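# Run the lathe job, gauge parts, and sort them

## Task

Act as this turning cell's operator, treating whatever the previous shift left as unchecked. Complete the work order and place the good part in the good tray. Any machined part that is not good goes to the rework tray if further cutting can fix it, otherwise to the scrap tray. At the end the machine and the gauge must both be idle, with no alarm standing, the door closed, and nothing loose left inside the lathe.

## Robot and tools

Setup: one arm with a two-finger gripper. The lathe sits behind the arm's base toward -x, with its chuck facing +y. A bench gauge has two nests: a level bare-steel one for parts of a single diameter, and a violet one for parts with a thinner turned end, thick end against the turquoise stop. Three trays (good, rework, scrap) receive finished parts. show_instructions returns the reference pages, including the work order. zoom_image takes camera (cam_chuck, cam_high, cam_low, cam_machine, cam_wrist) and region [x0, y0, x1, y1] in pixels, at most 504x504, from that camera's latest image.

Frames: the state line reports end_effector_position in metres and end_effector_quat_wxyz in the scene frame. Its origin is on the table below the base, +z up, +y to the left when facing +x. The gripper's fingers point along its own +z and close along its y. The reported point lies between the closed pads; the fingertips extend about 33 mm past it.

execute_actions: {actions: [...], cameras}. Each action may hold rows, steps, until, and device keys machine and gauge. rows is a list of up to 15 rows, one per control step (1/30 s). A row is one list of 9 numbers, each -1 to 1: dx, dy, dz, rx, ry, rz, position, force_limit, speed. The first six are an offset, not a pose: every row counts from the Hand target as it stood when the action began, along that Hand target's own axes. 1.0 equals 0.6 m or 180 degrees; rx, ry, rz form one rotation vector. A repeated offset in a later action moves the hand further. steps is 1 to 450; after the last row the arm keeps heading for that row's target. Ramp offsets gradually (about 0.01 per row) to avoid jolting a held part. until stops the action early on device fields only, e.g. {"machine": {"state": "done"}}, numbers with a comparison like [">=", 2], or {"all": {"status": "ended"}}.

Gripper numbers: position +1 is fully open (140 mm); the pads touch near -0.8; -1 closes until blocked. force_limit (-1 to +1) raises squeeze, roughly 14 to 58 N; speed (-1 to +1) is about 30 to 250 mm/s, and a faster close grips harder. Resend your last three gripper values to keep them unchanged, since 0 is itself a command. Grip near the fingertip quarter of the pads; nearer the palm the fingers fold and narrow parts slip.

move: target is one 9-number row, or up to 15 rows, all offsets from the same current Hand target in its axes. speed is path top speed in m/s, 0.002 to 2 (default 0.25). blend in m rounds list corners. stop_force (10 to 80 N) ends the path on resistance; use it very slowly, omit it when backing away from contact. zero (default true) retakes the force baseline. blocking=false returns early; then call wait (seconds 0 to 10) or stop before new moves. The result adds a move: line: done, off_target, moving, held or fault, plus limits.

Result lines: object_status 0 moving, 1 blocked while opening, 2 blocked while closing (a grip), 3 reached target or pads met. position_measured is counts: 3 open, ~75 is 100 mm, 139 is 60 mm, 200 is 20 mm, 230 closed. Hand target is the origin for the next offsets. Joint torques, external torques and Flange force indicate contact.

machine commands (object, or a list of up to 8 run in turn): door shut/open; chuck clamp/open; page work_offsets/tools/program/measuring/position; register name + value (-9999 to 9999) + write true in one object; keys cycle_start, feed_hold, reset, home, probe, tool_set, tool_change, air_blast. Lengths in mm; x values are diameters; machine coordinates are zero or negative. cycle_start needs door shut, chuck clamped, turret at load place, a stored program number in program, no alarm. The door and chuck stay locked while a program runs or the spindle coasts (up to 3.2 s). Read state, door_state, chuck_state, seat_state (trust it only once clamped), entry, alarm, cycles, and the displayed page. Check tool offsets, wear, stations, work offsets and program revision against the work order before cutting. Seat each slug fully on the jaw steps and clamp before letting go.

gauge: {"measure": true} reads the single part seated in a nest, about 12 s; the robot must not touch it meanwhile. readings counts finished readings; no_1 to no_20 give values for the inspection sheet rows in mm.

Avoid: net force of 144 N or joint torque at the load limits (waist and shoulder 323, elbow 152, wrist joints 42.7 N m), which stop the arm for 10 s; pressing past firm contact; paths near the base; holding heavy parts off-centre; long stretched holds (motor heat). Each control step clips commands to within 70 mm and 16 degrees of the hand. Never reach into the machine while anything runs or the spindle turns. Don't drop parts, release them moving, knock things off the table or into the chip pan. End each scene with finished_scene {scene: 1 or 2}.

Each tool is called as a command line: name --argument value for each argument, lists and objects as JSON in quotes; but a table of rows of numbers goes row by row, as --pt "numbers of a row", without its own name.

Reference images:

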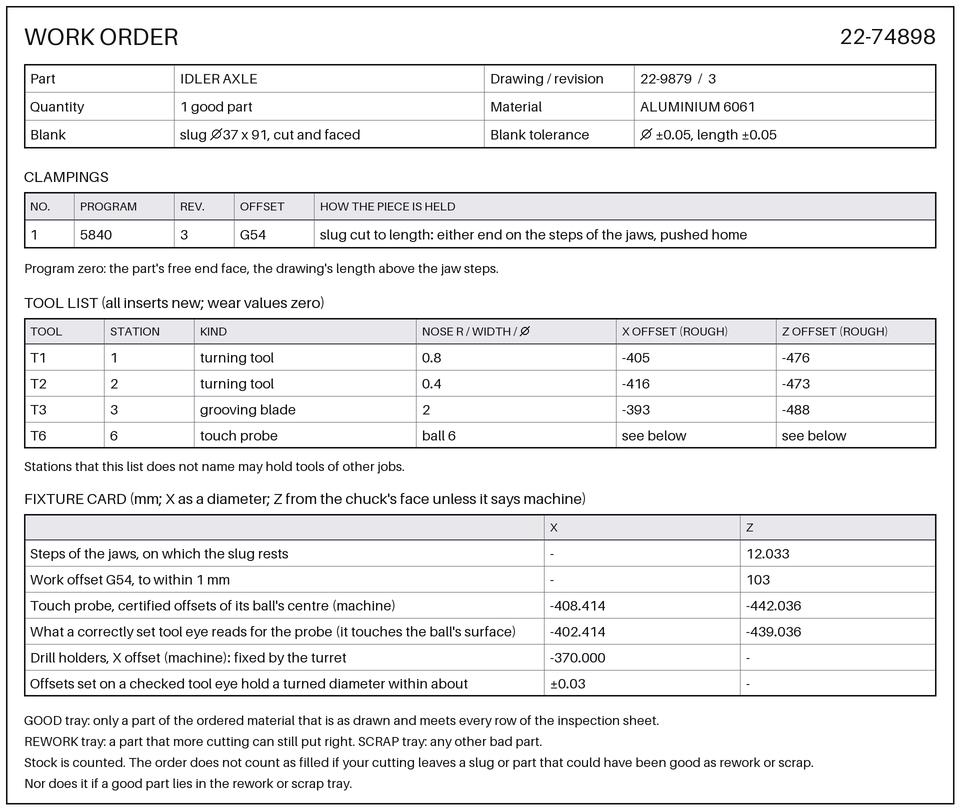

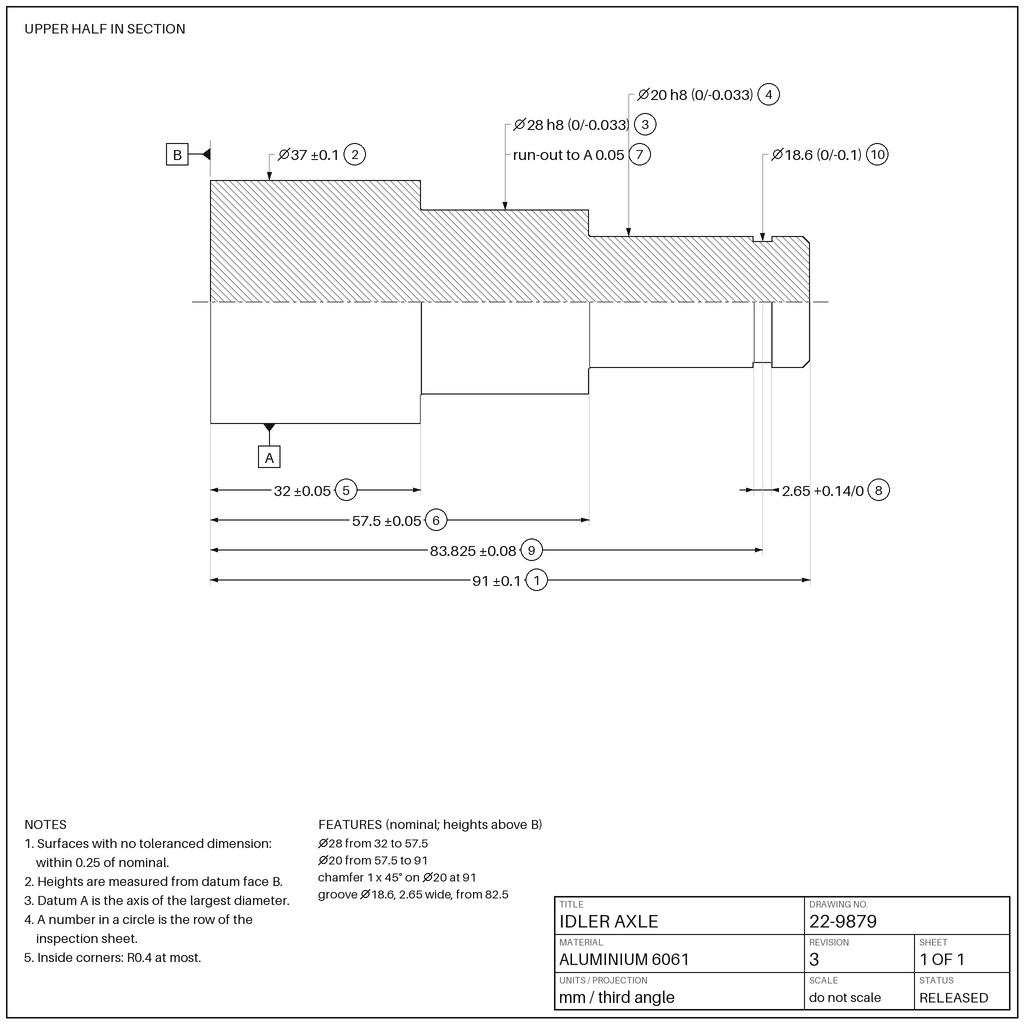

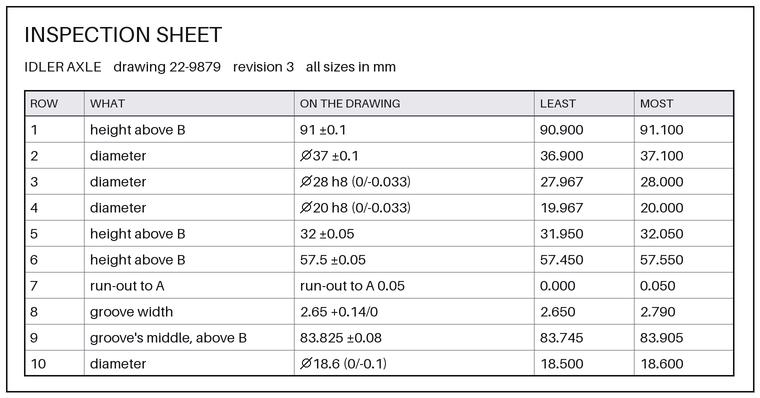

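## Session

Scene 1 done. Scene 2: look at everything.

execute_actions --actions '[{"machine":{"page":"work_offsets"},"steps":3},{"machine":{"page":"tools"},"steps":3}]'

execute_actions --actions '[{"machine":{"page":"program"},"steps":3}]' --cameras '[]'

execute_actions --actions '[{"machine":{"page":"work_offsets"},"steps":3}]' --cameras '[]'

execute_actions --actions '[{"machine":{"page":"measuring"},"steps":3}]' --cameras '[]'

zoom_image --camera "cam_high" --region '[220, 130, 700, 504]'

Scene clock: 0.40 s.
end_effector_position=(+0.4204, +0.1173, +0.3878) position_measured=3 object_status=3 end_effector_quat_wxyz=(-0.007, +0.735, -0.678, +0.010)
Joint positions: [0.194 -0.211 1.886 3.142 -1.442 0.108]
Joint velocities: within noise
Joint torques (N m): [-1.84 -21.46 -41.34 -4.28 0.09 0.06]
External joint torques (N m): [1.94 1.4 -1.15 -0.11 -0.03 -0.06]
External joint torques at the end of the 1st action: [1.69 1.64 -1.17 -0.15 -0.02 0]
Flange force (N): [-5.1 -3.4 -1.6]
Flange force at the end of the 1st action (N): [-4.8 -3.8 -1.6]
Hand target: +0.4204, +0.1173, +0.3878; -0.007, +0.735, -0.678, +0.010
Tool commands: gripper/position=+1.0 gripper/force_limit=+1.0 gripper/speed=+1.0
machine.tools: t1_x=-404.796 t1_x_wear=+0.000 t1_z=-475.975 t1_z_wear=+0.000 t1_radius=+0.800 t1_station=+1.000 t2_x=-415.776 t2_x_wear=+0.000 t2_z=-473.406 t2_z_wear=+0.000 t2_radius=+0.400 t2_station=+2.000 t3_x=-393.410 t3_x_wear=+0.000 t3_z=-488.000 t3_z_wear=+0.000 t3_radius=+0.000 t3_station=+3.000 t4_x=-370.000 t4_x_wear=+0.000 t4_z=-428.994 t4_z_wear=+0.000 t4_radius=+0.000 t4_station=+4.000 t5_x=-398.608 t5_x_wear=+0.000 t5_z=-422.956 t5_z_wear=+0.000 t5_radius=+0.400 t5_station=+5.000 t6_x=-408.414 t6_x_wear=+0.000 t6_z=-442.036 t6_z_wear=+0.000 t6_radius=+3.000 t6_station=+6.000
machine: state=idle door_state=shut chuck_state=clamped seat_state=home door_answer=taken chuck_answer=taken page=tools entry=no_entry entries=0 alarm=no_alarm queue=done queue_left=0
gauge: readings=0

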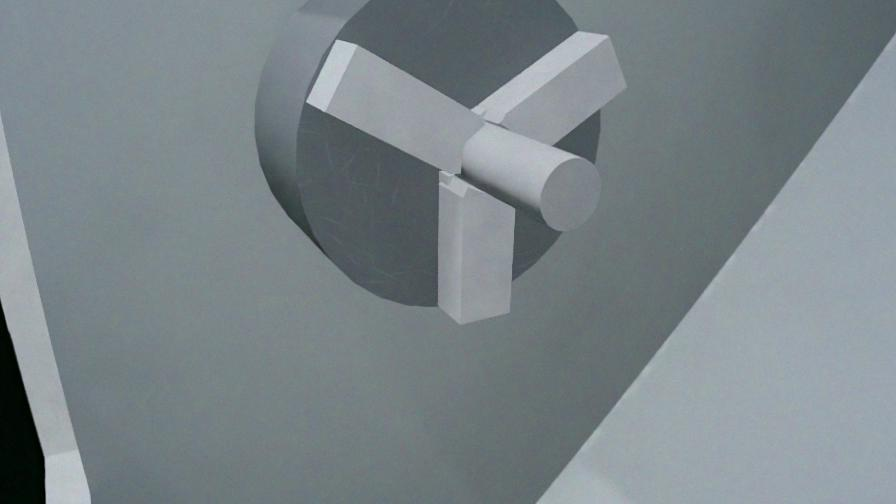

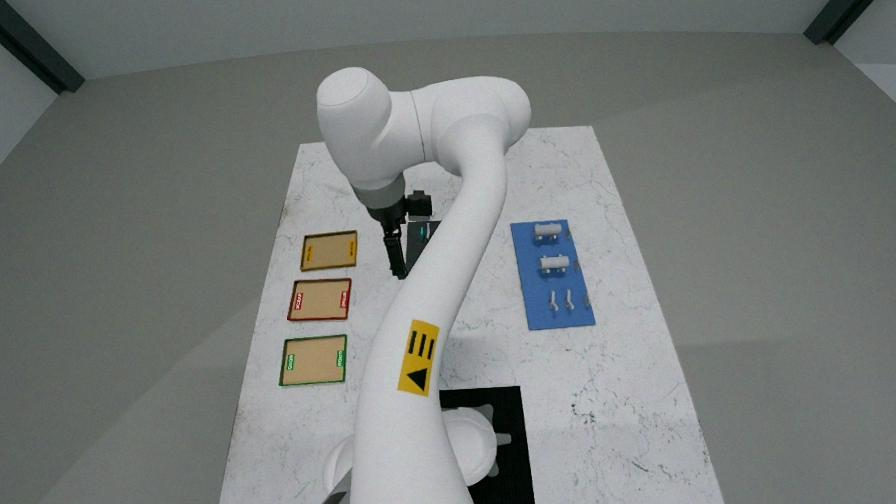

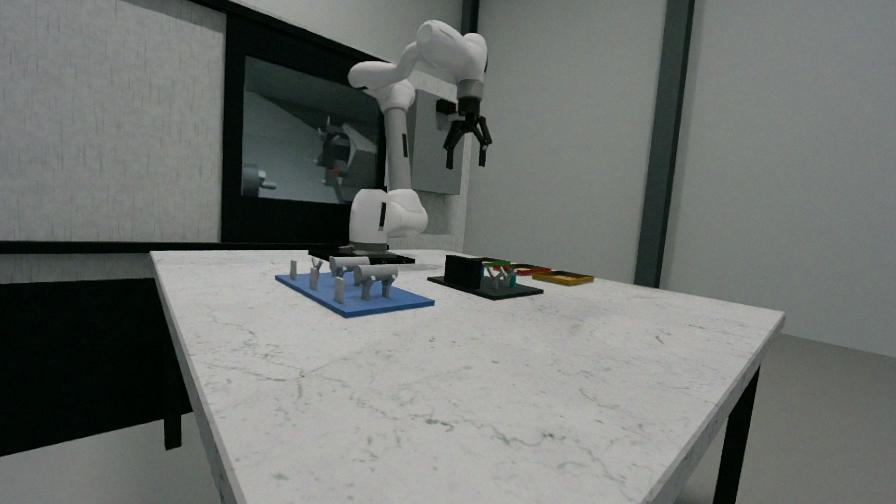

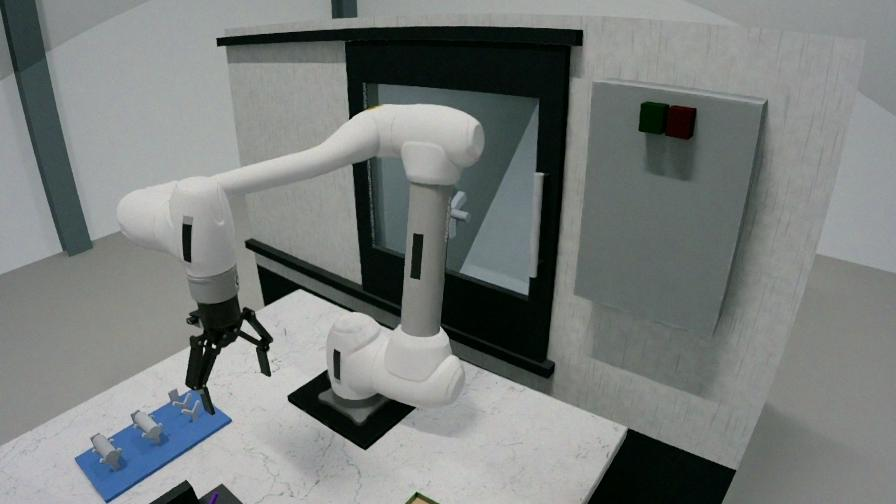

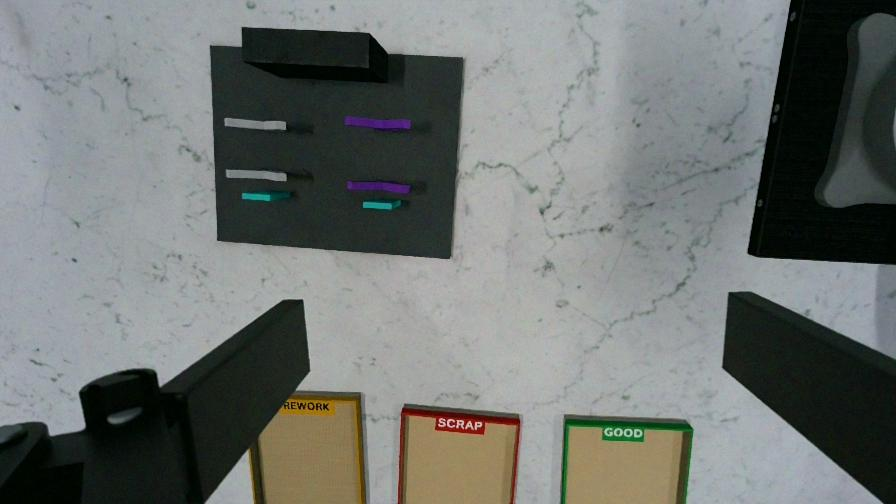

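Scene clock: 0.70 s.
end_effector_position=(+0.4204, +0.1173, +0.3878) position_measured=3 object_status=3 end_effector_quat_wxyz=(-0.007, +0.735, -0.678, +0.010)
Joint positions: [0.194 -0.211 1.886 3.142 -1.442 0.108]
Joint velocities: within noise
Joint torques (N m): [-2.27 -21.23 -41.4 -4.27 0.11 0.07]
External joint torques (N m): [2.29 1.08 -1.18 -0.13 -0.04 -0.08]
Flange force (N): [-5.8 -2.8 -1.8]
Hand target: +0.4204, +0.1173, +0.3878; -0.007, +0.735, -0.678, +0.010
Tool commands: gripper/position=+1.0 gripper/force_limit=+1.0 gripper/speed=+1.0
machine.program: program=+5840 tool_call=+1 tool_in_place=+0 program_revision=+3 program_offset=+54 load_peak=+0 stored1_number=+5840 stored1_revision=+3 stored2_number=+7906 stored2_revision=+6 stored3_number=+4792 stored3_revision=+4 stored4_number=+0 stored4_revision=+0 cycles=+0
machine: state=idle door_state=shut chuck_state=clamped seat_state=home door_answer=taken chuck_answer=taken page=program entry=no_entry entries=0 alarm=no_alarm queue=done queue_left=0
gauge: readings=0
No camera images: "cameras" was empty.

Scene clock: 1.00 s.
end_effector_position=(+0.4204, +0.1173, +0.3878) position_measured=3 object_status=3 end_effector_quat_wxyz=(-0.007, +0.735, -0.678, +0.010)
Joint positions: [0.194 -0.211 1.886 3.142 -1.442 0.108]
Joint velocities: within noise
Joint torques (N m): [-2.05 -21.64 -41.27 -4.32 0.07 0.02]
External joint torques (N m): [2.08 1.33 -1.3 -0.08 0 -0.02]
Flange force (N): [-5.5 -3.4 -1.8]
Hand target: +0.4204, +0.1173, +0.3878; -0.007, +0.735, -0.678, +0.010
Tool commands: gripper/position=+1.0 gripper/force_limit=+1.0 gripper/speed=+1.0
machine.work_offsets: g54_z=+103.033 g55_z=+0.000
machine: state=idle door_state=shut chuck_state=clamped seat_state=home door_answer=taken chuck_answer=taken page=work_offsets entry=no_entry entries=0 alarm=no_alarm queue=done queue_left=0
gauge: readings=0
No camera images: "cameras" was empty.

Scene clock: 1.30 s.
end_effector_position=(+0.4204, +0.1173, +0.3878) position_measured=3 object_status=3 end_effector_quat_wxyz=(-0.007, +0.735, -0.678, +0.010)
Joint positions: [0.194 -0.211 1.886 3.142 -1.442 0.108]
Joint velocities: within noise
Joint torques (N m): [-1.6 -21.44 -41.52 -4.22 0.15 0.1]
External joint torques (N m): [1.56 1.24 -1.04 -0.18 -0.08 -0.1]
Flange force (N): [-4.1 -3.0 -1.6]
Hand target: +0.4204, +0.1173, +0.3878; -0.007, +0.735, -0.678, +0.010
Tool commands: gripper/position=+1.0 gripper/force_limit=+1.0 gripper/speed=+1.0
machine.measuring: probe_x=+0.000 probe_z=+0.000 probe_move_x=+0.000 probe_move_z=+0.000 probe_radius=+2.992 eye_x=+58.028 eye_z=+145.457 probe_touched=+0 probe_found_x=+0.000 probe_found_z=+0.000 set_x=+0.000 set_z=+0.000
machine: state=idle door_state=shut chuck_state=clamped seat_state=home door_answer=taken chuck_answer=taken page=measuring entry=no_entry entries=0 alarm=no_alarm queue=done queue_left=0
gauge: readings=0
No camera images: "cameras" was empty.

Scaled by 1.050 from the camera's 896x504 image, which has a finer 1280x720 frame.

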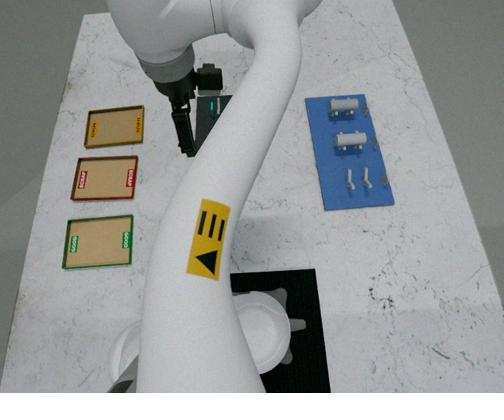

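execute_actions --actions '[{"machine":[{"register":"tool_call","value":6,"write":true},{"tool_change":true},{"tool_set":true}],"steps":450,"until":{"machine":{"queue":["!=","running"]}}}]' --cameras '["cam_chuck"]'

zoom_image --camera "cam_chuck" --region '[420, 80, 640, 260]'

Scene clock: 17.80 s.
end_effector_position=(+0.4204, +0.1173, +0.3878) position_measured=3 object_status=3 end_effector_quat_wxyz=(-0.007, +0.735, -0.678, +0.010)
Joint positions: [0.194 -0.211 1.886 3.142 -1.442 0.108]
Joint velocities: within noise
Joint torques (N m): [-2.03 -21.55 -41.23 -4.26 0.11 0.05]
External joint torques (N m): [2.04 1.99 -1.14 -0.13 -0.04 -0.05]
Flange force (N): [-5.6 -4.3 -1.5]
Hand target: +0.4204, +0.1173, +0.3878; -0.007, +0.735, -0.678, +0.010
Tool commands: gripper/position=+1.0 gripper/force_limit=+1.0 gripper/speed=+1.0
machine.measuring: probe_x=+0.000 probe_z=+0.000 probe_move_x=+0.000 probe_move_z=+0.000 probe_radius=+2.992 eye_x=+58.028 eye_z=+145.457 probe_touched=+0 probe_found_x=+0.000 probe_found_z=+0.000 set_x=+0.000 set_z=+0.000
machine: state=busy door_state=shut chuck_state=clamped seat_state=home door_answer=taken chuck_answer=taken page=measuring entry=taken entries=3 alarm=no_alarm queue=running queue_left=0
gauge: readings=0
Images, in order (width x height): cam_chuck 896x504.

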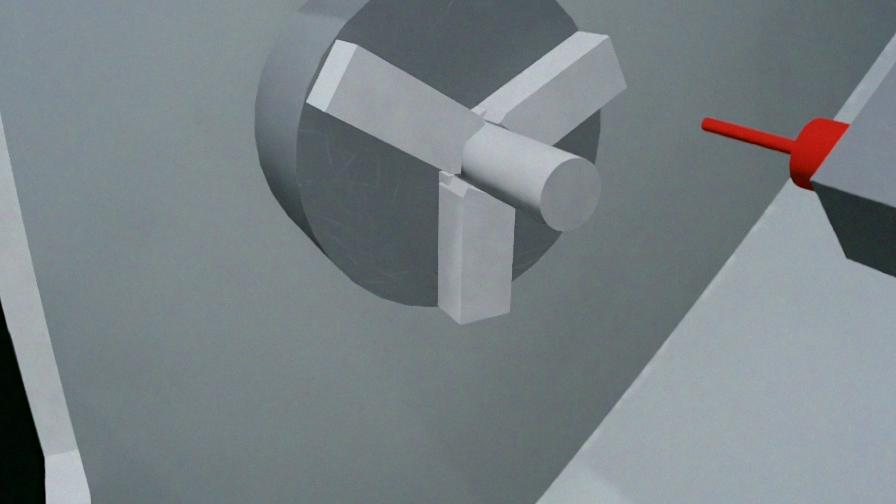

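Scaled by 2.291 from the camera's 896x504 image, which has a finer 1280x720 frame.

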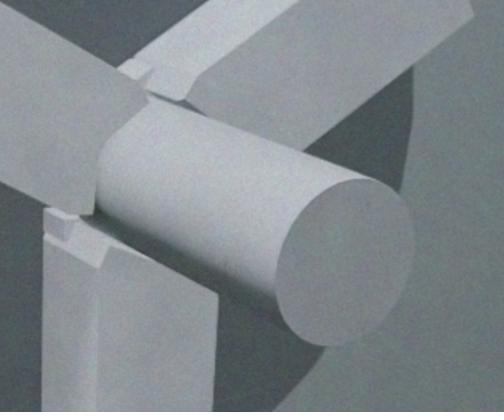

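execute_actions --actions '[{"steps":300,"until":{"machine":{"queue":["!=","running"]}}}]' --cameras '[]'

execute_actions --actions '[{"machine":[{"register":"tool_call","value":3,"write":true},{"tool_change":true},{"tool_set":true}],"steps":5}]' --cameras '[]'

Scene clock: 20.30 s.
end_effector_position=(+0.4204, +0.1173, +0.3878) position_measured=3 object_status=3 end_effector_quat_wxyz=(-0.007, +0.735, -0.678, +0.010)
Joint positions: [0.194 -0.211 1.886 3.142 -1.442 0.108]
Joint velocities: within noise
Joint torques (N m): [-2.37 -21.52 -41.43 -4.26 0.08 0.08]
External joint torques (N m): [2.25 1.43 -1.1 -0.13 -0.02 -0.08]
Flange force (N): [-5.8 -3.3 -1.5]
Hand target: +0.4204, +0.1173, +0.3878; -0.007, +0.735, -0.678, +0.010
Tool commands: gripper/position=+1.0 gripper/force_limit=+1.0 gripper/speed=+1.0
machine.measuring: probe_x=+0.000 probe_z=+0.000 probe_move_x=+0.000 probe_move_z=+0.000 probe_radius=+2.992 eye_x=+58.028 eye_z=+145.457 probe_touched=+0 probe_found_x=+0.000 probe_found_z=+0.000 set_x=-402.414 set_z=-439.036
machine: state=idle door_state=shut chuck_state=clamped seat_state=home door_answer=taken chuck_answer=taken page=measuring entry=taken entries=3 alarm=no_alarm queue=done queue_left=0
gauge: readings=0
No camera images: "cameras" was empty.

Scene clock: 20.67 s.
end_effector_position=(+0.4204, +0.1173, +0.3878) position_measured=3 object_status=3 end_effector_quat_wxyz=(-0.007, +0.735, -0.678, +0.010)
Joint positions: [0.194 -0.211 1.886 3.142 -1.442 0.108]
Joint velocities: within noise
Joint torques (N m): [-1.8 -22.07 -41.46 -4.18 0.07 0.05]
External joint torques (N m): [1.73 2.27 -1.02 -0.21 0 -0.06]
Flange force (N): [-4.9 -4.7 -1.2]
Hand target: +0.4204, +0.1173, +0.3878; -0.007, +0.735, -0.678, +0.010
Tool commands: gripper/position=+1.0 gripper/force_limit=+1.0 gripper/speed=+1.0
machine.measuring: probe_x=+0.000 probe_z=+0.000 probe_move_x=+0.000 probe_move_z=+0.000 probe_radius=+2.992 eye_x=+58.028 eye_z=+145.457 probe_touched=+0 probe_found_x=+0.000 probe_found_z=+0.000 set_x=-402.414 set_z=-439.036
machine: state=busy door_state=shut chuck_state=clamped seat_state=home door_answer=taken chuck_answer=taken page=measuring entry=taken entries=5 alarm=no_alarm queue=running queue_left=1
gauge: readings=0
No camera images: "cameras" was empty.

move --target '[0.535,-0.057,0.05,0,0,0,1,1,1]' --speed 0.35 --cameras '["cam_wrist"]'

zoom_image --camera "cam_wrist" --region '[200, 0, 700, 400]'

Scene clock: 22.73 s.
end_effector_position=(+0.4806, -0.2000, +0.3601) position_measured=3 object_status=3 end_effector_quat_wxyz=(-0.007, +0.735, -0.678, +0.010)
Joint positions: [-0.468 -0.059 1.811 3.157 -1.37 -0.557]
Joint velocities: within noise
Joint torques (N m): [-1.39 -37.51 -41.24 -4.21 0.09 0]
External joint torques (N m): [1.58 2.18 -0.7 -0.07 -0.01 0]
Flange force (N): [-0.5 -5.7 -0.3]
Hand target: +0.4806, -0.2001, +0.3601; -0.007, +0.735, -0.678, +0.010
Off the commanded pose: 0.000 m, 0 deg.
machine.measuring: probe_x=+0.000 probe_z=+0.000 probe_move_x=+0.000 probe_move_z=+0.000 probe_radius=+2.992 eye_x=+58.028 eye_z=+145.457 probe_touched=+0 probe_found_x=+0.000 probe_found_z=+0.000 set_x=-402.414 set_z=-439.036
machine: state=busy door_state=shut chuck_state=clamped seat_state=home door_answer=taken chuck_answer=taken page=measuring entry=taken entries=5 alarm=no_alarm queue=running queue_left=1
gauge: readings=0
move: done
Images, in order (width x height): cam_wrist 896x504.

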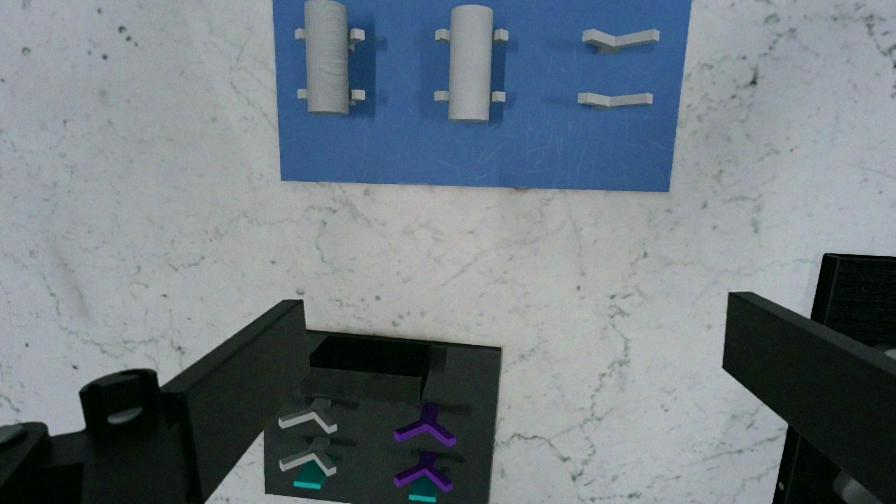

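Scaled by 1.008 from the camera's 896x504 image, which has a finer 1280x720 frame.

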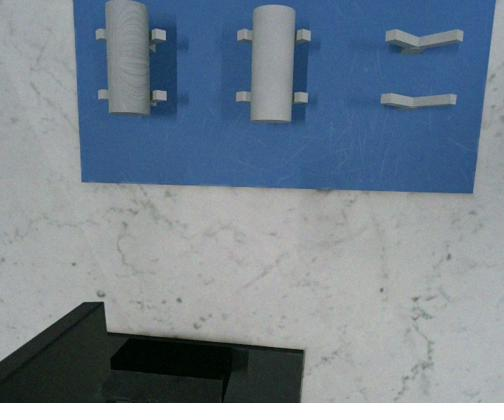

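execute_actions --actions '[{"steps":300,"until":{"machine":{"queue":["!=","running"]}}}]' --cameras '[]'

execute_actions --actions '[{"machine":[{"register":"tool_call","value":2,"write":true},{"tool_change":true},{"tool_set":true}],"steps":450,"until":{"machine":{"queue":["!=","running"]}}}]' --cameras '[]'

execute_actions --actions '[{"steps":300,"until":{"machine":{"queue":["!=","running"]}}}]' --cameras '[]'

execute_actions --actions '[{"machine":[{"register":"tool_call","value":1,"write":true},{"tool_change":true},{"tool_set":true}],"steps":450,"until":{"machine":{"queue":["!=","running"]}}}]' --cameras '[]'

execute_actions --actions '[{"steps":300,"until":{"machine":{"queue":["!=","running"]}}}]' --cameras '[]'

Scene clock: 34.23 s.
end_effector_position=(+0.4806, -0.2001, +0.3601) position_measured=3 object_status=3 end_effector_quat_wxyz=(-0.007, +0.735, -0.678, +0.010)
Joint positions: [-0.468 -0.059 1.811 3.157 -1.37 -0.557]
Joint velocities: within noise
Joint torques (N m): [-1.6 -37.14 -41.03 -4.24 0.09 0.01]
External joint torques (N m): [1.76 1.28 -1.03 -0.06 -0.02 -0.01]
Flange force (N): [-1.2 -5.1 -1.1]
Hand target: +0.4806, -0.2001, +0.3601; -0.007, +0.735, -0.678, +0.010
Tool commands: gripper/position=+1.0 gripper/force_limit=+1.0 gripper/speed=+1.0
Off the commanded pose: 0.000 m, 0 deg.
machine.measuring: probe_x=+0.000 probe_z=+0.000 probe_move_x=+0.000 probe_move_z=+0.000 probe_radius=+2.992 eye_x=+58.028 eye_z=+145.457 probe_touched=+0 probe_found_x=+0.000 probe_found_z=+0.000 set_x=-402.414 set_z=-439.036
machine: state=busy door_state=shut chuck_state=clamped seat_state=home door_answer=taken chuck_answer=taken page=measuring entry=taken entries=6 alarm=no_alarm queue=running queue_left=0
gauge: readings=0
No camera images: "cameras" was empty.

Scene clock: 34.50 s.
end_effector_position=(+0.4806, -0.2001, +0.3601) position_measured=3 object_status=3 end_effector_quat_wxyz=(-0.007, +0.735, -0.678, +0.010)
Joint positions: [-0.468 -0.059 1.811 3.157 -1.37 -0.557]
Joint velocities: within noise
Joint torques (N m): [-1.13 -37.32 -40.85 -4.19 0.03 0.04]
External joint torques (N m): [1.27 1.25 -1.27 -0.12 0.04 -0.04]
Flange force (N): [-0.2 -4.8 -1.4]
Hand target: +0.4806, -0.2001, +0.3601; -0.007, +0.735, -0.678, +0.010
Tool commands: gripper/position=+1.0 gripper/force_limit=+1.0 gripper/speed=+1.0
Off the commanded pose: 0.000 m, 0 deg.
machine.measuring: probe_x=+0.000 probe_z=+0.000 probe_move_x=+0.000 probe_move_z=+0.000 probe_radius=+2.992 eye_x=+58.028 eye_z=+145.457 probe_touched=+0 probe_found_x=+0.000 probe_found_z=+0.000 set_x=-402.414 set_z=-439.036
machine: state=busy door_state=shut chuck_state=clamped seat_state=home door_answer=taken chuck_answer=taken page=measuring entry=refused_busy entries=7 alarm=no_alarm queue=dropped queue_left=0
gauge: readings=0
No camera images: "cameras" was empty.

Scene clock: 34.73 s.
end_effector_position=(+0.4806, -0.2001, +0.3601) position_measured=3 object_status=3 end_effector_quat_wxyz=(-0.007, +0.735, -0.678, +0.010)
Joint positions: [-0.468 -0.059 1.811 3.157 -1.37 -0.557]
Joint velocities: within noise
Joint torques (N m): [-1.62 -37.46 -40.93 -4.19 0.16 -0.02]
External joint torques (N m): [1.87 1.88 -1.05 -0.09 -0.08 0.02]
Flange force (N): [-0.9 -6.1 -1.1]
Hand target: +0.4806, -0.2001, +0.3601; -0.007, +0.735, -0.678, +0.010
Tool commands: gripper/position=+1.0 gripper/force_limit=+1.0 gripper/speed=+1.0
Off the commanded pose: 0.000 m, 0 deg.
machine.measuring: probe_x=+0.000 probe_z=+0.000 probe_move_x=+0.000 probe_move_z=+0.000 probe_radius=+2.992 eye_x=+58.028 eye_z=+145.457 probe_touched=+0 probe_found_x=+0.000 probe_found_z=+0.000 set_x=-402.414 set_z=-439.036
machine: state=busy door_state=shut chuck_state=clamped seat_state=home door_answer=taken chuck_answer=taken page=measuring entry=refused_busy entries=7 alarm=no_alarm queue=dropped queue_left=0
gauge: readings=0
No camera images: "cameras" was empty.

Scene clock: 35.00 s.
end_effector_position=(+0.4806, -0.2001, +0.3601) position_measured=3 object_status=3 end_effector_quat_wxyz=(-0.007, +0.735, -0.678, +0.010)
Joint positions: [-0.468 -0.059 1.811 3.157 -1.37 -0.557]
Joint velocities: within noise
Joint torques (N m): [-1.38 -37.8 -40.73 -4.15 0.06 0.09]
External joint torques (N m): [1.63 2.26 -1.21 -0.13 0.01 -0.09]
Flange force (N): [0.0 -6.5 -1.0]
Hand target: +0.4806, -0.2001, +0.3601; -0.007, +0.735, -0.678, +0.010
Tool commands: gripper/position=+1.0 gripper/force_limit=+1.0 gripper/speed=+1.0
Off the commanded pose: 0.000 m, 0 deg.
machine.measuring: probe_x=+0.000 probe_z=+0.000 probe_move_x=+0.000 probe_move_z=+0.000 probe_radius=+2.992 eye_x=+58.028 eye_z=+145.457 probe_touched=+0 probe_found_x=+0.000 probe_found_z=+0.000 set_x=-402.414 set_z=-439.036
machine: state=busy door_state=shut chuck_state=clamped seat_state=home door_answer=taken chuck_answer=taken page=measuring entry=refused_busy entries=8 alarm=no_alarm queue=dropped queue_left=0
gauge: readings=0
No camera images: "cameras" was empty.

Scene clock: 35.23 s.
end_effector_position=(+0.4806, -0.2001, +0.3601) position_measured=3 object_status=3 end_effector_quat_wxyz=(-0.007, +0.735, -0.678, +0.010)
Joint positions: [-0.468 -0.059 1.811 3.157 -1.37 -0.557]
Joint velocities: within noise
Joint torques (N m): [-1.65 -37.37 -41.01 -4.17 0.03 0.04]
External joint torques (N m): [1.95 1.65 -1.01 -0.13 0.05 -0.04]
Flange force (N): [-1.2 -5.7 -0.8]
Hand target: +0.4806, -0.2001, +0.3601; -0.007, +0.735, -0.678, +0.010
Tool commands: gripper/position=+1.0 gripper/force_limit=+1.0 gripper/speed=+1.0
Off the commanded pose: 0.000 m, 0 deg.
machine.measuring: probe_x=+0.000 probe_z=+0.000 probe_move_x=+0.000 probe_move_z=+0.000 probe_radius=+2.992 eye_x=+58.028 eye_z=+145.457 probe_touched=+0 probe_found_x=+0.000 probe_found_z=+0.000 set_x=-402.414 set_z=-439.036
machine: state=busy door_state=shut chuck_state=clamped seat_state=home door_answer=taken chuck_answer=taken page=measuring entry=refused_busy entries=8 alarm=no_alarm queue=dropped queue_left=0
gauge: readings=0
No camera images: "cameras" was empty.

execute_actions --actions '[{"steps":300,"until":{"machine":{"state":"idle"}}},{"machine":[{"register":"tool_call","value":2,"write":true},{"tool_change":true},{"tool_set":true}],"steps":5}]' --cameras '[]'

execute_actions --actions '[{"steps":450,"until":{"machine":{"queue":["!=","running"]}}}]' --cameras '[]'

execute_actions --actions '[{"steps":300,"until":{"machine":{"state":"idle"}}},{"machine":[{"register":"tool_call","value":1,"write":true},{"tool_change":true},{"tool_set":true}],"steps":5}]' --cameras '[]'

execute_actions --actions '[{"steps":450,"until":{"machine":{"queue":["!=","running"]}}}]' --cameras '[]'

Scene clock: 39.57 s.
end_effector_position=(+0.4806, -0.2001, +0.3601) position_measured=3 object_status=3 end_effector_quat_wxyz=(-0.007, +0.735, -0.678, +0.010)
Joint positions: [-0.468 -0.059 1.811 3.157 -1.37 -0.557]
Joint velocities: within noise
Joint torques (N m): [-1.43 -37.31 -41.11 -4.17 0.11 0.07]
External joint torques (N m): [1.59 1.64 -0.92 -0.13 -0.04 -0.07]
External joint torques at the end of the 1st action: [1.88 0.86 -0.98 -0.14 -0.01 -0.06]
Flange force (N): [-0.6 -5.2 -0.9]
Flange force at the end of the 1st action (N): [-1.7 -4.4 -1.1]
Hand target: +0.4806, -0.2001, +0.3601; -0.007, +0.735, -0.678, +0.010
Tool commands: gripper/position=+1.0 gripper/force_limit=+1.0 gripper/speed=+1.0
Off the commanded pose: 0.000 m, 0 deg.
machine.measuring: probe_x=+0.000 probe_z=+0.000 probe_move_x=+0.000 probe_move_z=+0.000 probe_radius=+2.992 eye_x=+58.028 eye_z=+145.457 probe_touched=+0 probe_found_x=+0.000 probe_found_z=+0.000 set_x=-393.413 set_z=-487.998
machine: state=busy door_state=shut chuck_state=clamped seat_state=home door_answer=taken chuck_answer=taken page=measuring entry=taken entries=10 alarm=no_alarm queue=running queue_left=1
gauge: readings=0
No camera images: "cameras" was empty.

Scene clock: 54.77 s.
end_effector_position=(+0.4806, -0.2001, +0.3601) position_measured=3 object_status=3 end_effector_quat_wxyz=(-0.007, +0.735, -0.678, +0.010)
Joint positions: [-0.468 -0.059 1.811 3.157 -1.37 -0.557]
Joint velocities: within noise
Joint torques (N m): [-1.26 -37.13 -40.89 -4.18 0.1 0.02]
External joint torques (N m): [1.29 1.83 -1.05 -0.1 -0.02 -0.03]
Flange force (N): [0.1 -5.4 -1.0]
Hand target: +0.4806, -0.2001, +0.3601; -0.007, +0.735, -0.678, +0.010
Tool commands: gripper/position=+1.0 gripper/force_limit=+1.0 gripper/speed=+1.0
Off the commanded pose: 0.000 m, 0 deg.
machine.measuring: probe_x=+0.000 probe_z=+0.000 probe_move_x=+0.000 probe_move_z=+0.000 probe_radius=+2.992 eye_x=+58.028 eye_z=+145.457 probe_touched=+0 probe_found_x=+0.000 probe_found_z=+0.000 set_x=-393.413 set_z=-487.998
machine: state=busy door_state=shut chuck_state=clamped seat_state=home door_answer=taken chuck_answer=taken page=measuring entry=taken entries=11 alarm=no_alarm queue=running queue_left=0
gauge: readings=0
No camera images: "cameras" was empty.

Scene clock: 58.07 s.
end_effector_position=(+0.4806, -0.2001, +0.3601) position_measured=3 object_status=3 end_effector_quat_wxyz=(-0.007, +0.735, -0.678, +0.010)
Joint positions: [-0.468 -0.059 1.811 3.157 -1.37 -0.557]
Joint velocities: within noise
Joint torques (N m): [-1.73 -37.39 -40.91 -4.16 0.05 0.05]
External joint torques (N m): [2.11 1.41 -1.15 -0.13 0.02 -0.06]
External joint torques at the end of the 1st action: [1.38 1.41 -0.9 -0.14 -0.03 0.01]
Flange force (N): [-1.5 -5.7 -1.2]
Flange force at the end of the 1st action (N): [-0.6 -4.7 -0.9]
Hand target: +0.4806, -0.2001, +0.3601; -0.007, +0.735, -0.678, +0.010
Tool commands: gripper/position=+1.0 gripper/force_limit=+1.0 gripper/speed=+1.0
Off the commanded pose: 0.000 m, 0 deg.
machine.measuring: probe_x=+0.000 probe_z=+0.000 probe_move_x=+0.000 probe_move_z=+0.000 probe_radius=+2.992 eye_x=+58.028 eye_z=+145.457 probe_touched=+0 probe_found_x=+0.000 probe_found_z=+0.000 set_x=-415.891 set_z=-473.405
machine: state=busy door_state=shut chuck_state=clamped seat_state=home door_answer=taken chuck_answer=taken page=measuring entry=taken entries=13 alarm=no_alarm queue=running queue_left=1
gauge: readings=0
No camera images: "cameras" was empty.

Scene clock: 73.27 s.
end_effector_position=(+0.4806, -0.2001, +0.3601) position_measured=3 object_status=3 end_effector_quat_wxyz=(-0.007, +0.735, -0.678, +0.010)
Joint positions: [-0.468 -0.059 1.811 3.157 -1.37 -0.557]
Joint velocities: within noise
Joint torques (N m): [-1.42 -37.37 -40.9 -4.19 0.12 -0.01]
External joint torques (N m): [1.57 1.75 -1.09 -0.1 -0.04 0.01]
Flange force (N): [-0.5 -5.6 -1.1]
Hand target: +0.4806, -0.2001, +0.3601; -0.007, +0.735, -0.678, +0.010
Tool commands: gripper/position=+1.0 gripper/force_limit=+1.0 gripper/speed=+1.0
Off the commanded pose: 0.000 m, 0 deg.
machine.measuring: probe_x=+0.000 probe_z=+0.000 probe_move_x=+0.000 probe_move_z=+0.000 probe_radius=+2.992 eye_x=+58.028 eye_z=+145.457 probe_touched=+0 probe_found_x=+0.000 probe_found_z=+0.000 set_x=-415.891 set_z=-473.405
machine: state=busy door_state=shut chuck_state=clamped seat_state=home door_answer=taken chuck_answer=taken page=measuring entry=taken entries=14 alarm=no_alarm queue=running queue_left=0
gauge: readings=0
No camera images: "cameras" was empty.

move --target '[-0.688,0.028,-0.183,0,0,0,-0.05,0,-1]' --speed 0.4 --cameras '[]'

execute_actions --actions '[{"steps":300,"until":{"machine":{"state":"idle"}}},{"machine":[{"register":"tool_call","value":6,"write":true},{"tool_change":true},{"register":"probe_x","value":12,"write":true},{"register":"probe_z","value":120,"write":true},{"register":"probe_move_z","value":-25,"write":true},{"register":"probe_move_x","value":0,"write":true},{"probe":true}],"steps":5}]' --cameras '[]'

Scene clock: 77.33 s.
end_effector_position=(+0.4285, +0.2104, +0.4675) position_measured=135 object_status=0 end_effector_quat_wxyz=(-0.007, +0.735, -0.678, +0.010)
Joint positions: [0.388 -0.149 1.692 3.137 -1.574 0.302]
Joint velocities: within noise
Joint torques (N m): [-1.94 -28.34 -41.69 -4.35 0.1 0.09]
External joint torques (N m): [1.84 2.18 -0.92 -0.08 -0.03 -0.1]
Flange force (N): [-5.3 -3.4 -1.7]
Hand target: +0.4285, +0.2104, +0.4675; -0.007, +0.735, -0.678, +0.010
Off the commanded pose: 0.000 m, 0 deg.
machine.measuring: probe_x=+0.000 probe_z=+0.000 probe_move_x=+0.000 probe_move_z=+0.000 probe_radius=+2.992 eye_x=+58.028 eye_z=+145.457 probe_touched=+0 probe_found_x=+0.000 probe_found_z=+0.000 set_x=-404.799 set_z=-475.975
machine: state=idle door_state=shut chuck_state=clamped seat_state=home door_answer=taken chuck_answer=taken page=measuring entry=taken entries=14 alarm=no_alarm queue=done queue_left=0
gauge: readings=0
move: done; limits=paced
No camera images: "cameras" was empty.

Scene clock: 77.73 s.
end_effector_position=(+0.4285, +0.2104, +0.4675) position_measured=135 object_status=3 end_effector_quat_wxyz=(-0.007, +0.735, -0.678, +0.010)
Joint positions: [0.388 -0.149 1.692 3.137 -1.574 0.302]
Joint velocities: within noise
Joint torques (N m): [-1.98 -28.38 -41.65 -4.33 0.06 0.03]
External joint torques (N m): [1.88 2.67 -0.83 -0.07 0.01 -0.03]
External joint torques at the end of the 1st action: [1.57 1.75 -1 -0.1 -0.01 -0.07]
Flange force (N): [-5.8 -4.0 -1.5]
Flange force at the end of the 1st action (N): [-4.6 -3.0 -1.8]
Hand target: +0.4285, +0.2104, +0.4675; -0.007, +0.735, -0.678, +0.010
Tool commands: gripper/position=-0.05 gripper/force_limit=+0.0 gripper/speed=-1.0
Off the commanded pose: 0.000 m, 0 deg.
machine.measuring: probe_x=+0.000 probe_z=+0.000 probe_move_x=+0.000 probe_move_z=+0.000 probe_radius=+2.992 eye_x=+58.028 eye_z=+145.457 probe_touched=+0 probe_found_x=+0.000 probe_found_z=+0.000 set_x=-404.799 set_z=-475.975
machine: state=busy door_state=shut chuck_state=clamped seat_state=home door_answer=taken chuck_answer=taken page=measuring entry=taken entries=16 alarm=no_alarm queue=running queue_left=5
gauge: readings=0
No camera images: "cameras" was empty.

move --target '[-0.6065,0.584,-0.054,0,0,-0.315,-0.05,0,-1]' --speed 0.4 --cameras '[]'

Scene clock: 80.10 s.
end_effector_position=(+0.0497, +0.5453, +0.4899) position_measured=135 object_status=3 end_effector_quat_wxyz=(-0.002, +0.969, -0.248, +0.012)
Joint positions: [1.437 -0.028 1.538 3.118 -1.623 0.36]
Joint velocities: within noise
Joint torques (N m): [-1.33 -41.86 -40.23 -4.47 0.02 0.03]
External joint torques (N m): [0.98 3.2 -2.18 0 0 -0.03]
Flange force (N): [-5.1 -7.3 -4.4]
Hand target: +0.0497, +0.5454, +0.4899; -0.002, +0.969, -0.248, +0.012
Off the commanded pose: 0.000 m, 0 deg.
machine.measuring: probe_x=+0.000 probe_z=+0.000 probe_move_x=+0.000 probe_move_z=+0.000 probe_radius=+2.992 eye_x=+58.028 eye_z=+145.457 probe_touched=+0 probe_found_x=+0.000 probe_found_z=+0.000 set_x=-404.799 set_z=-475.975
machine: state=busy door_state=shut chuck_state=clamped seat_state=home door_answer=taken chuck_answer=taken page=measuring entry=taken entries=16 alarm=no_alarm queue=running queue_left=5
gauge: readings=0
move: done; limits=paced
No camera images: "cameras" was empty.

move --target '[-0.1865,0.521,0.0417,0,0,-0.3595,-0.05,0,-1]' --speed 0.35 --cameras '[]'

execute_actions --actions '[{"steps":300,"until":{"machine":{"queue":["!=","running"]}}}]' --cameras '[]'

Scene clock: 83.80 s.
end_effector_position=(-0.1981, +0.3251, +0.4595) position_measured=135 object_status=3 end_effector_quat_wxyz=(+0.005, +0.951, +0.309, +0.011)
Joint positions: [2.059 -0.293 1.814 3.118 -1.627 -0.148]
Joint velocities: within noise
Joint torques (N m): [-1.99 -13.83 -41.35 -4.45 -0.05 0.06]
External joint torques (N m): [1.86 1.76 -1.22 -0.05 0.04 -0.06]
Flange force (N): [-4.4 -5.0 -2.5]
Hand target: -0.1981, +0.3251, +0.4595; +0.005, +0.951, +0.309, +0.011
Off the commanded pose: 0.000 m, 0 deg.
machine.measuring: probe_x=+12.000 probe_z=+0.000 probe_move_x=+0.000 probe_move_z=+0.000 probe_radius=+2.992 eye_x=+58.028 eye_z=+145.457 probe_touched=+0 probe_found_x=+0.000 probe_found_z=+0.000 set_x=-404.799 set_z=-475.975
machine: state=idle door_state=shut chuck_state=clamped seat_state=home door_answer=taken chuck_answer=taken page=measuring entry=taken entries=17 alarm=no_alarm queue=running queue_left=4
gauge: readings=0
move: done
No camera images: "cameras" was empty.

Scene clock: 91.10 s.
end_effector_position=(-0.1981, +0.3251, +0.4595) position_measured=135 object_status=3 end_effector_quat_wxyz=(+0.005, +0.951, +0.309, +0.011)
Joint positions: [2.059 -0.293 1.814 3.118 -1.627 -0.148]
Joint velocities: within noise
Joint torques (N m): [-2.05 -13.85 -41.58 -4.41 -0.02 0.04]
External joint torques (N m): [1.87 1.99 -0.94 -0.09 0 -0.04]
Flange force (N): [-4.5 -5.1 -2.1]
Hand target: -0.1981, +0.3251, +0.4595; +0.005, +0.951, +0.309, +0.011
Tool commands: gripper/position=-0.05 gripper/force_limit=+0.0 gripper/speed=-1.0
Off the commanded pose: 0.000 m, 0 deg.
machine.measuring: probe_x=+12.000 probe_z=+120.000 probe_move_x=+0.000 probe_move_z=-25.000 probe_radius=+2.992 eye_x=+58.028 eye_z=+145.457 probe_touched=+1 probe_found_x=+12.000 probe_found_z=+103.042 set_x=-404.799 set_z=-475.975
machine: state=idle door_state=shut chuck_state=clamped seat_state=home door_answer=taken chuck_answer=taken page=measuring entry=taken entries=21 alarm=no_alarm queue=done queue_left=0
gauge: readings=0
No camera images: "cameras" was empty.

execute_actions --actions '[{"machine":[{"register":"probe_x","value":58,"write":true},{"register":"probe_z","value":98,"write":true},{"register":"probe_move_z","value":0,"write":true},{"register":"probe_move_x","value":-44,"write":true},{"probe":true}],"steps":450,"until":{"machine":{"queue":["!=","running"]}}}]' --cameras '["cam_machine"]'

execute_actions --actions '[{"machine":[{"register":"probe_z","value":60,"write":true},{"probe":true}],"steps":450,"until":{"machine":{"queue":["!=","running"]}}}]' --cameras '[]'

execute_actions --actions '[{"machine":[{"register":"probe_x","value":-24,"write":true},{"register":"probe_z","value":120,"write":true},{"register":"probe_move_x","value":0,"write":true},{"register":"probe_move_z","value":-25,"write":true},{"probe":true}],"steps":450,"until":{"machine":{"queue":["!=","running"]}}}]' --cameras '[]'

Scene clock: 98.47 s.
end_effector_position=(-0.1981, +0.3251, +0.4595) position_measured=135 object_status=3 end_effector_quat_wxyz=(+0.005, +0.951, +0.309, +0.011)
Joint positions: [2.059 -0.293 1.814 3.118 -1.627 -0.148]
Joint velocities: within noise
Joint torques (N m): [-2 -13.27 -41.46 -4.37 0.05 0.07]
External joint torques (N m): [1.93 1.23 -1.17 -0.14 -0.06 -0.07]
Flange force (N): [-4.6 -4.0 -2.5]
Hand target: -0.1981, +0.3251, +0.4595; +0.005, +0.951, +0.309, +0.011
Tool commands: gripper/position=-0.05 gripper/force_limit=+0.0 gripper/speed=-1.0
Off the commanded pose: 0.000 m, 0 deg.
machine.measuring: probe_x=+58.000 probe_z=+98.000 probe_move_x=-44.000 probe_move_z=+0.000 probe_radius=+2.992 eye_x=+58.028 eye_z=+145.457 probe_touched=+1 probe_found_x=+36.975 probe_found_z=+98.000 set_x=-404.799 set_z=-475.975
machine: state=idle door_state=shut chuck_state=clamped seat_state=home door_answer=taken chuck_answer=taken page=measuring entry=taken entries=26 alarm=no_alarm queue=done queue_left=0
gauge: readings=0
Images, in order (width x height): cam_machine 896x504.

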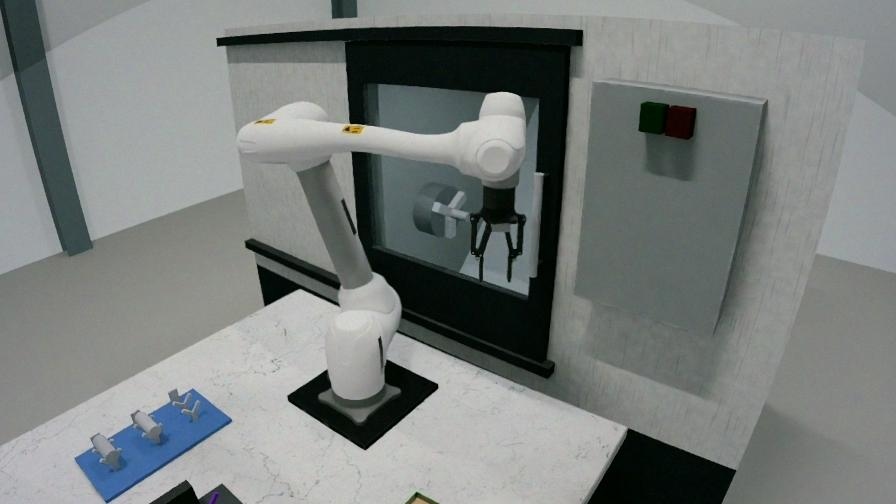

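Scene clock: 104.50 s.
end_effector_position=(-0.1981, +0.3251, +0.4595) position_measured=135 object_status=3 end_effector_quat_wxyz=(+0.005, +0.951, +0.309, +0.011)
Joint positions: [2.059 -0.293 1.814 3.118 -1.627 -0.148]
Joint velocities: within noise
Joint torques (N m): [-2.04 -13.39 -41.37 -4.4 0.01 0]
External joint torques (N m): [1.83 1.44 -1.22 -0.12 -0.02 0]
Flange force (N): [-4.5 -4.4 -2.6]
Hand target: -0.1981, +0.3251, +0.4595; +0.005, +0.951, +0.309, +0.011
Tool commands: gripper/position=-0.05 gripper/force_limit=+0.0 gripper/speed=-1.0
Off the commanded pose: 0.000 m, 0 deg.
machine.measuring: probe_x=+58.000 probe_z=+60.000 probe_move_x=-44.000 probe_move_z=+0.000 probe_radius=+2.992 eye_x=+58.028 eye_z=+145.457 probe_touched=+1 probe_found_x=+36.977 probe_found_z=+60.000 set_x=-404.799 set_z=-475.975
machine: state=idle door_state=shut chuck_state=clamped seat_state=home door_answer=taken chuck_answer=taken page=measuring entry=taken entries=28 alarm=no_alarm queue=done queue_left=0
gauge: readings=0
No camera images: "cameras" was empty.

Scene clock: 112.27 s.
end_effector_position=(-0.1981, +0.3251, +0.4595) position_measured=135 object_status=3 end_effector_quat_wxyz=(+0.005, +0.951, +0.309, +0.011)
Joint positions: [2.059 -0.293 1.814 3.118 -1.627 -0.148]
Joint velocities: within noise
Joint torques (N m): [-1.64 -13.86 -41.52 -4.33 0.08 0]
External joint torques (N m): [1.39 1.83 -1.1 -0.18 -0.09 0]
Flange force (N): [-3.4 -4.8 -2.5]
Hand target: -0.1981, +0.3251, +0.4595; +0.005, +0.951, +0.309, +0.011
Tool commands: gripper/position=-0.05 gripper/force_limit=+0.0 gripper/speed=-1.0
Off the commanded pose: 0.000 m, 0 deg.
machine.measuring: probe_x=-24.000 probe_z=+120.000 probe_move_x=+0.000 probe_move_z=-25.000 probe_radius=+2.992 eye_x=+58.028 eye_z=+145.457 probe_touched=+1 probe_found_x=-24.000 probe_found_z=+103.041 set_x=-404.799 set_z=-475.975
machine: state=idle door_state=shut chuck_state=clamped seat_state=home door_answer=taken chuck_answer=taken page=measuring entry=taken entries=33 alarm=no_alarm queue=done queue_left=0
gauge: readings=0
No camera images: "cameras" was empty.

execute_actions --actions '[{"machine":[{"register":"t2_x","value":-415.891,"write":true},{"register":"t2_x_wear","value":0.1,"write":true},{"home":true},{"door":"open"}],"steps":5}]' --cameras '["cam_chuck"]'

zoom_image --camera "cam_chuck" --region '[500, 110, 620, 240]'

Scene clock: 115.00 s.
end_effector_position=(-0.1981, +0.3251, +0.4595) position_measured=135 object_status=3 end_effector_quat_wxyz=(+0.005, +0.951, +0.309, +0.011)
Joint positions: [2.059 -0.293 1.814 3.118 -1.627 -0.148]
Joint velocities: within noise
Joint torques (N m): [-2 -13.83 -41.79 -4.39 0.01 0.01]
External joint torques (N m): [1.86 1.92 -0.74 -0.11 -0.02 -0.01]
Flange force (N): [-4.6 -4.7 -1.7]
Hand target: -0.1981, +0.3251, +0.4595; +0.005, +0.951, +0.309, +0.011
Tool commands: gripper/position=-0.05 gripper/force_limit=+0.0 gripper/speed=-1.0
Off the commanded pose: 0.000 m, 0 deg.
machine.measuring: probe_x=-24.000 probe_z=+120.000 probe_move_x=+0.000 probe_move_z=-25.000 probe_radius=+2.992 eye_x=+58.028 eye_z=+145.457 probe_touched=+1 probe_found_x=-24.000 probe_found_z=+103.041 set_x=-404.799 set_z=-475.975
machine: state=idle door_state=shut chuck_state=clamped seat_state=home door_answer=taken chuck_answer=taken page=measuring entry=taken entries=35 alarm=no_alarm queue=running queue_left=2
gauge: readings=0
Images, in order (width x height): cam_chuck 896x504.

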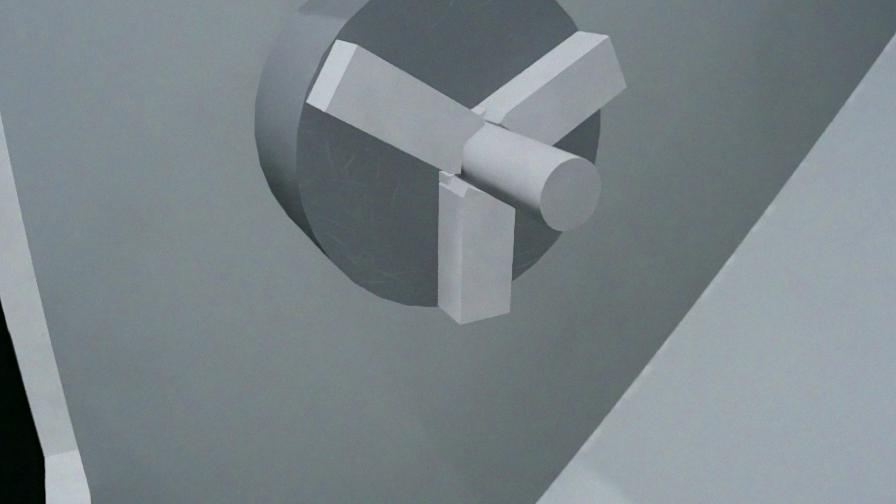

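Scaled by 3.877 from the camera's 896x504 image, which has a finer 1280x720 frame.

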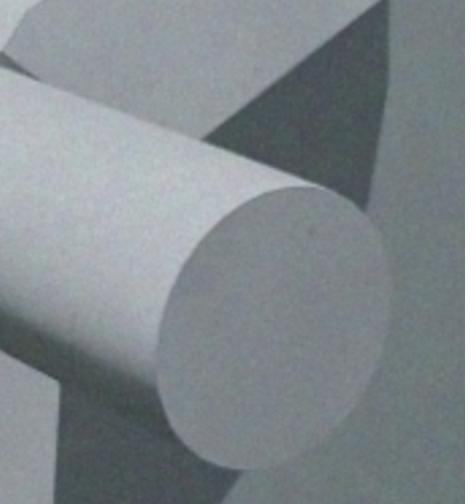

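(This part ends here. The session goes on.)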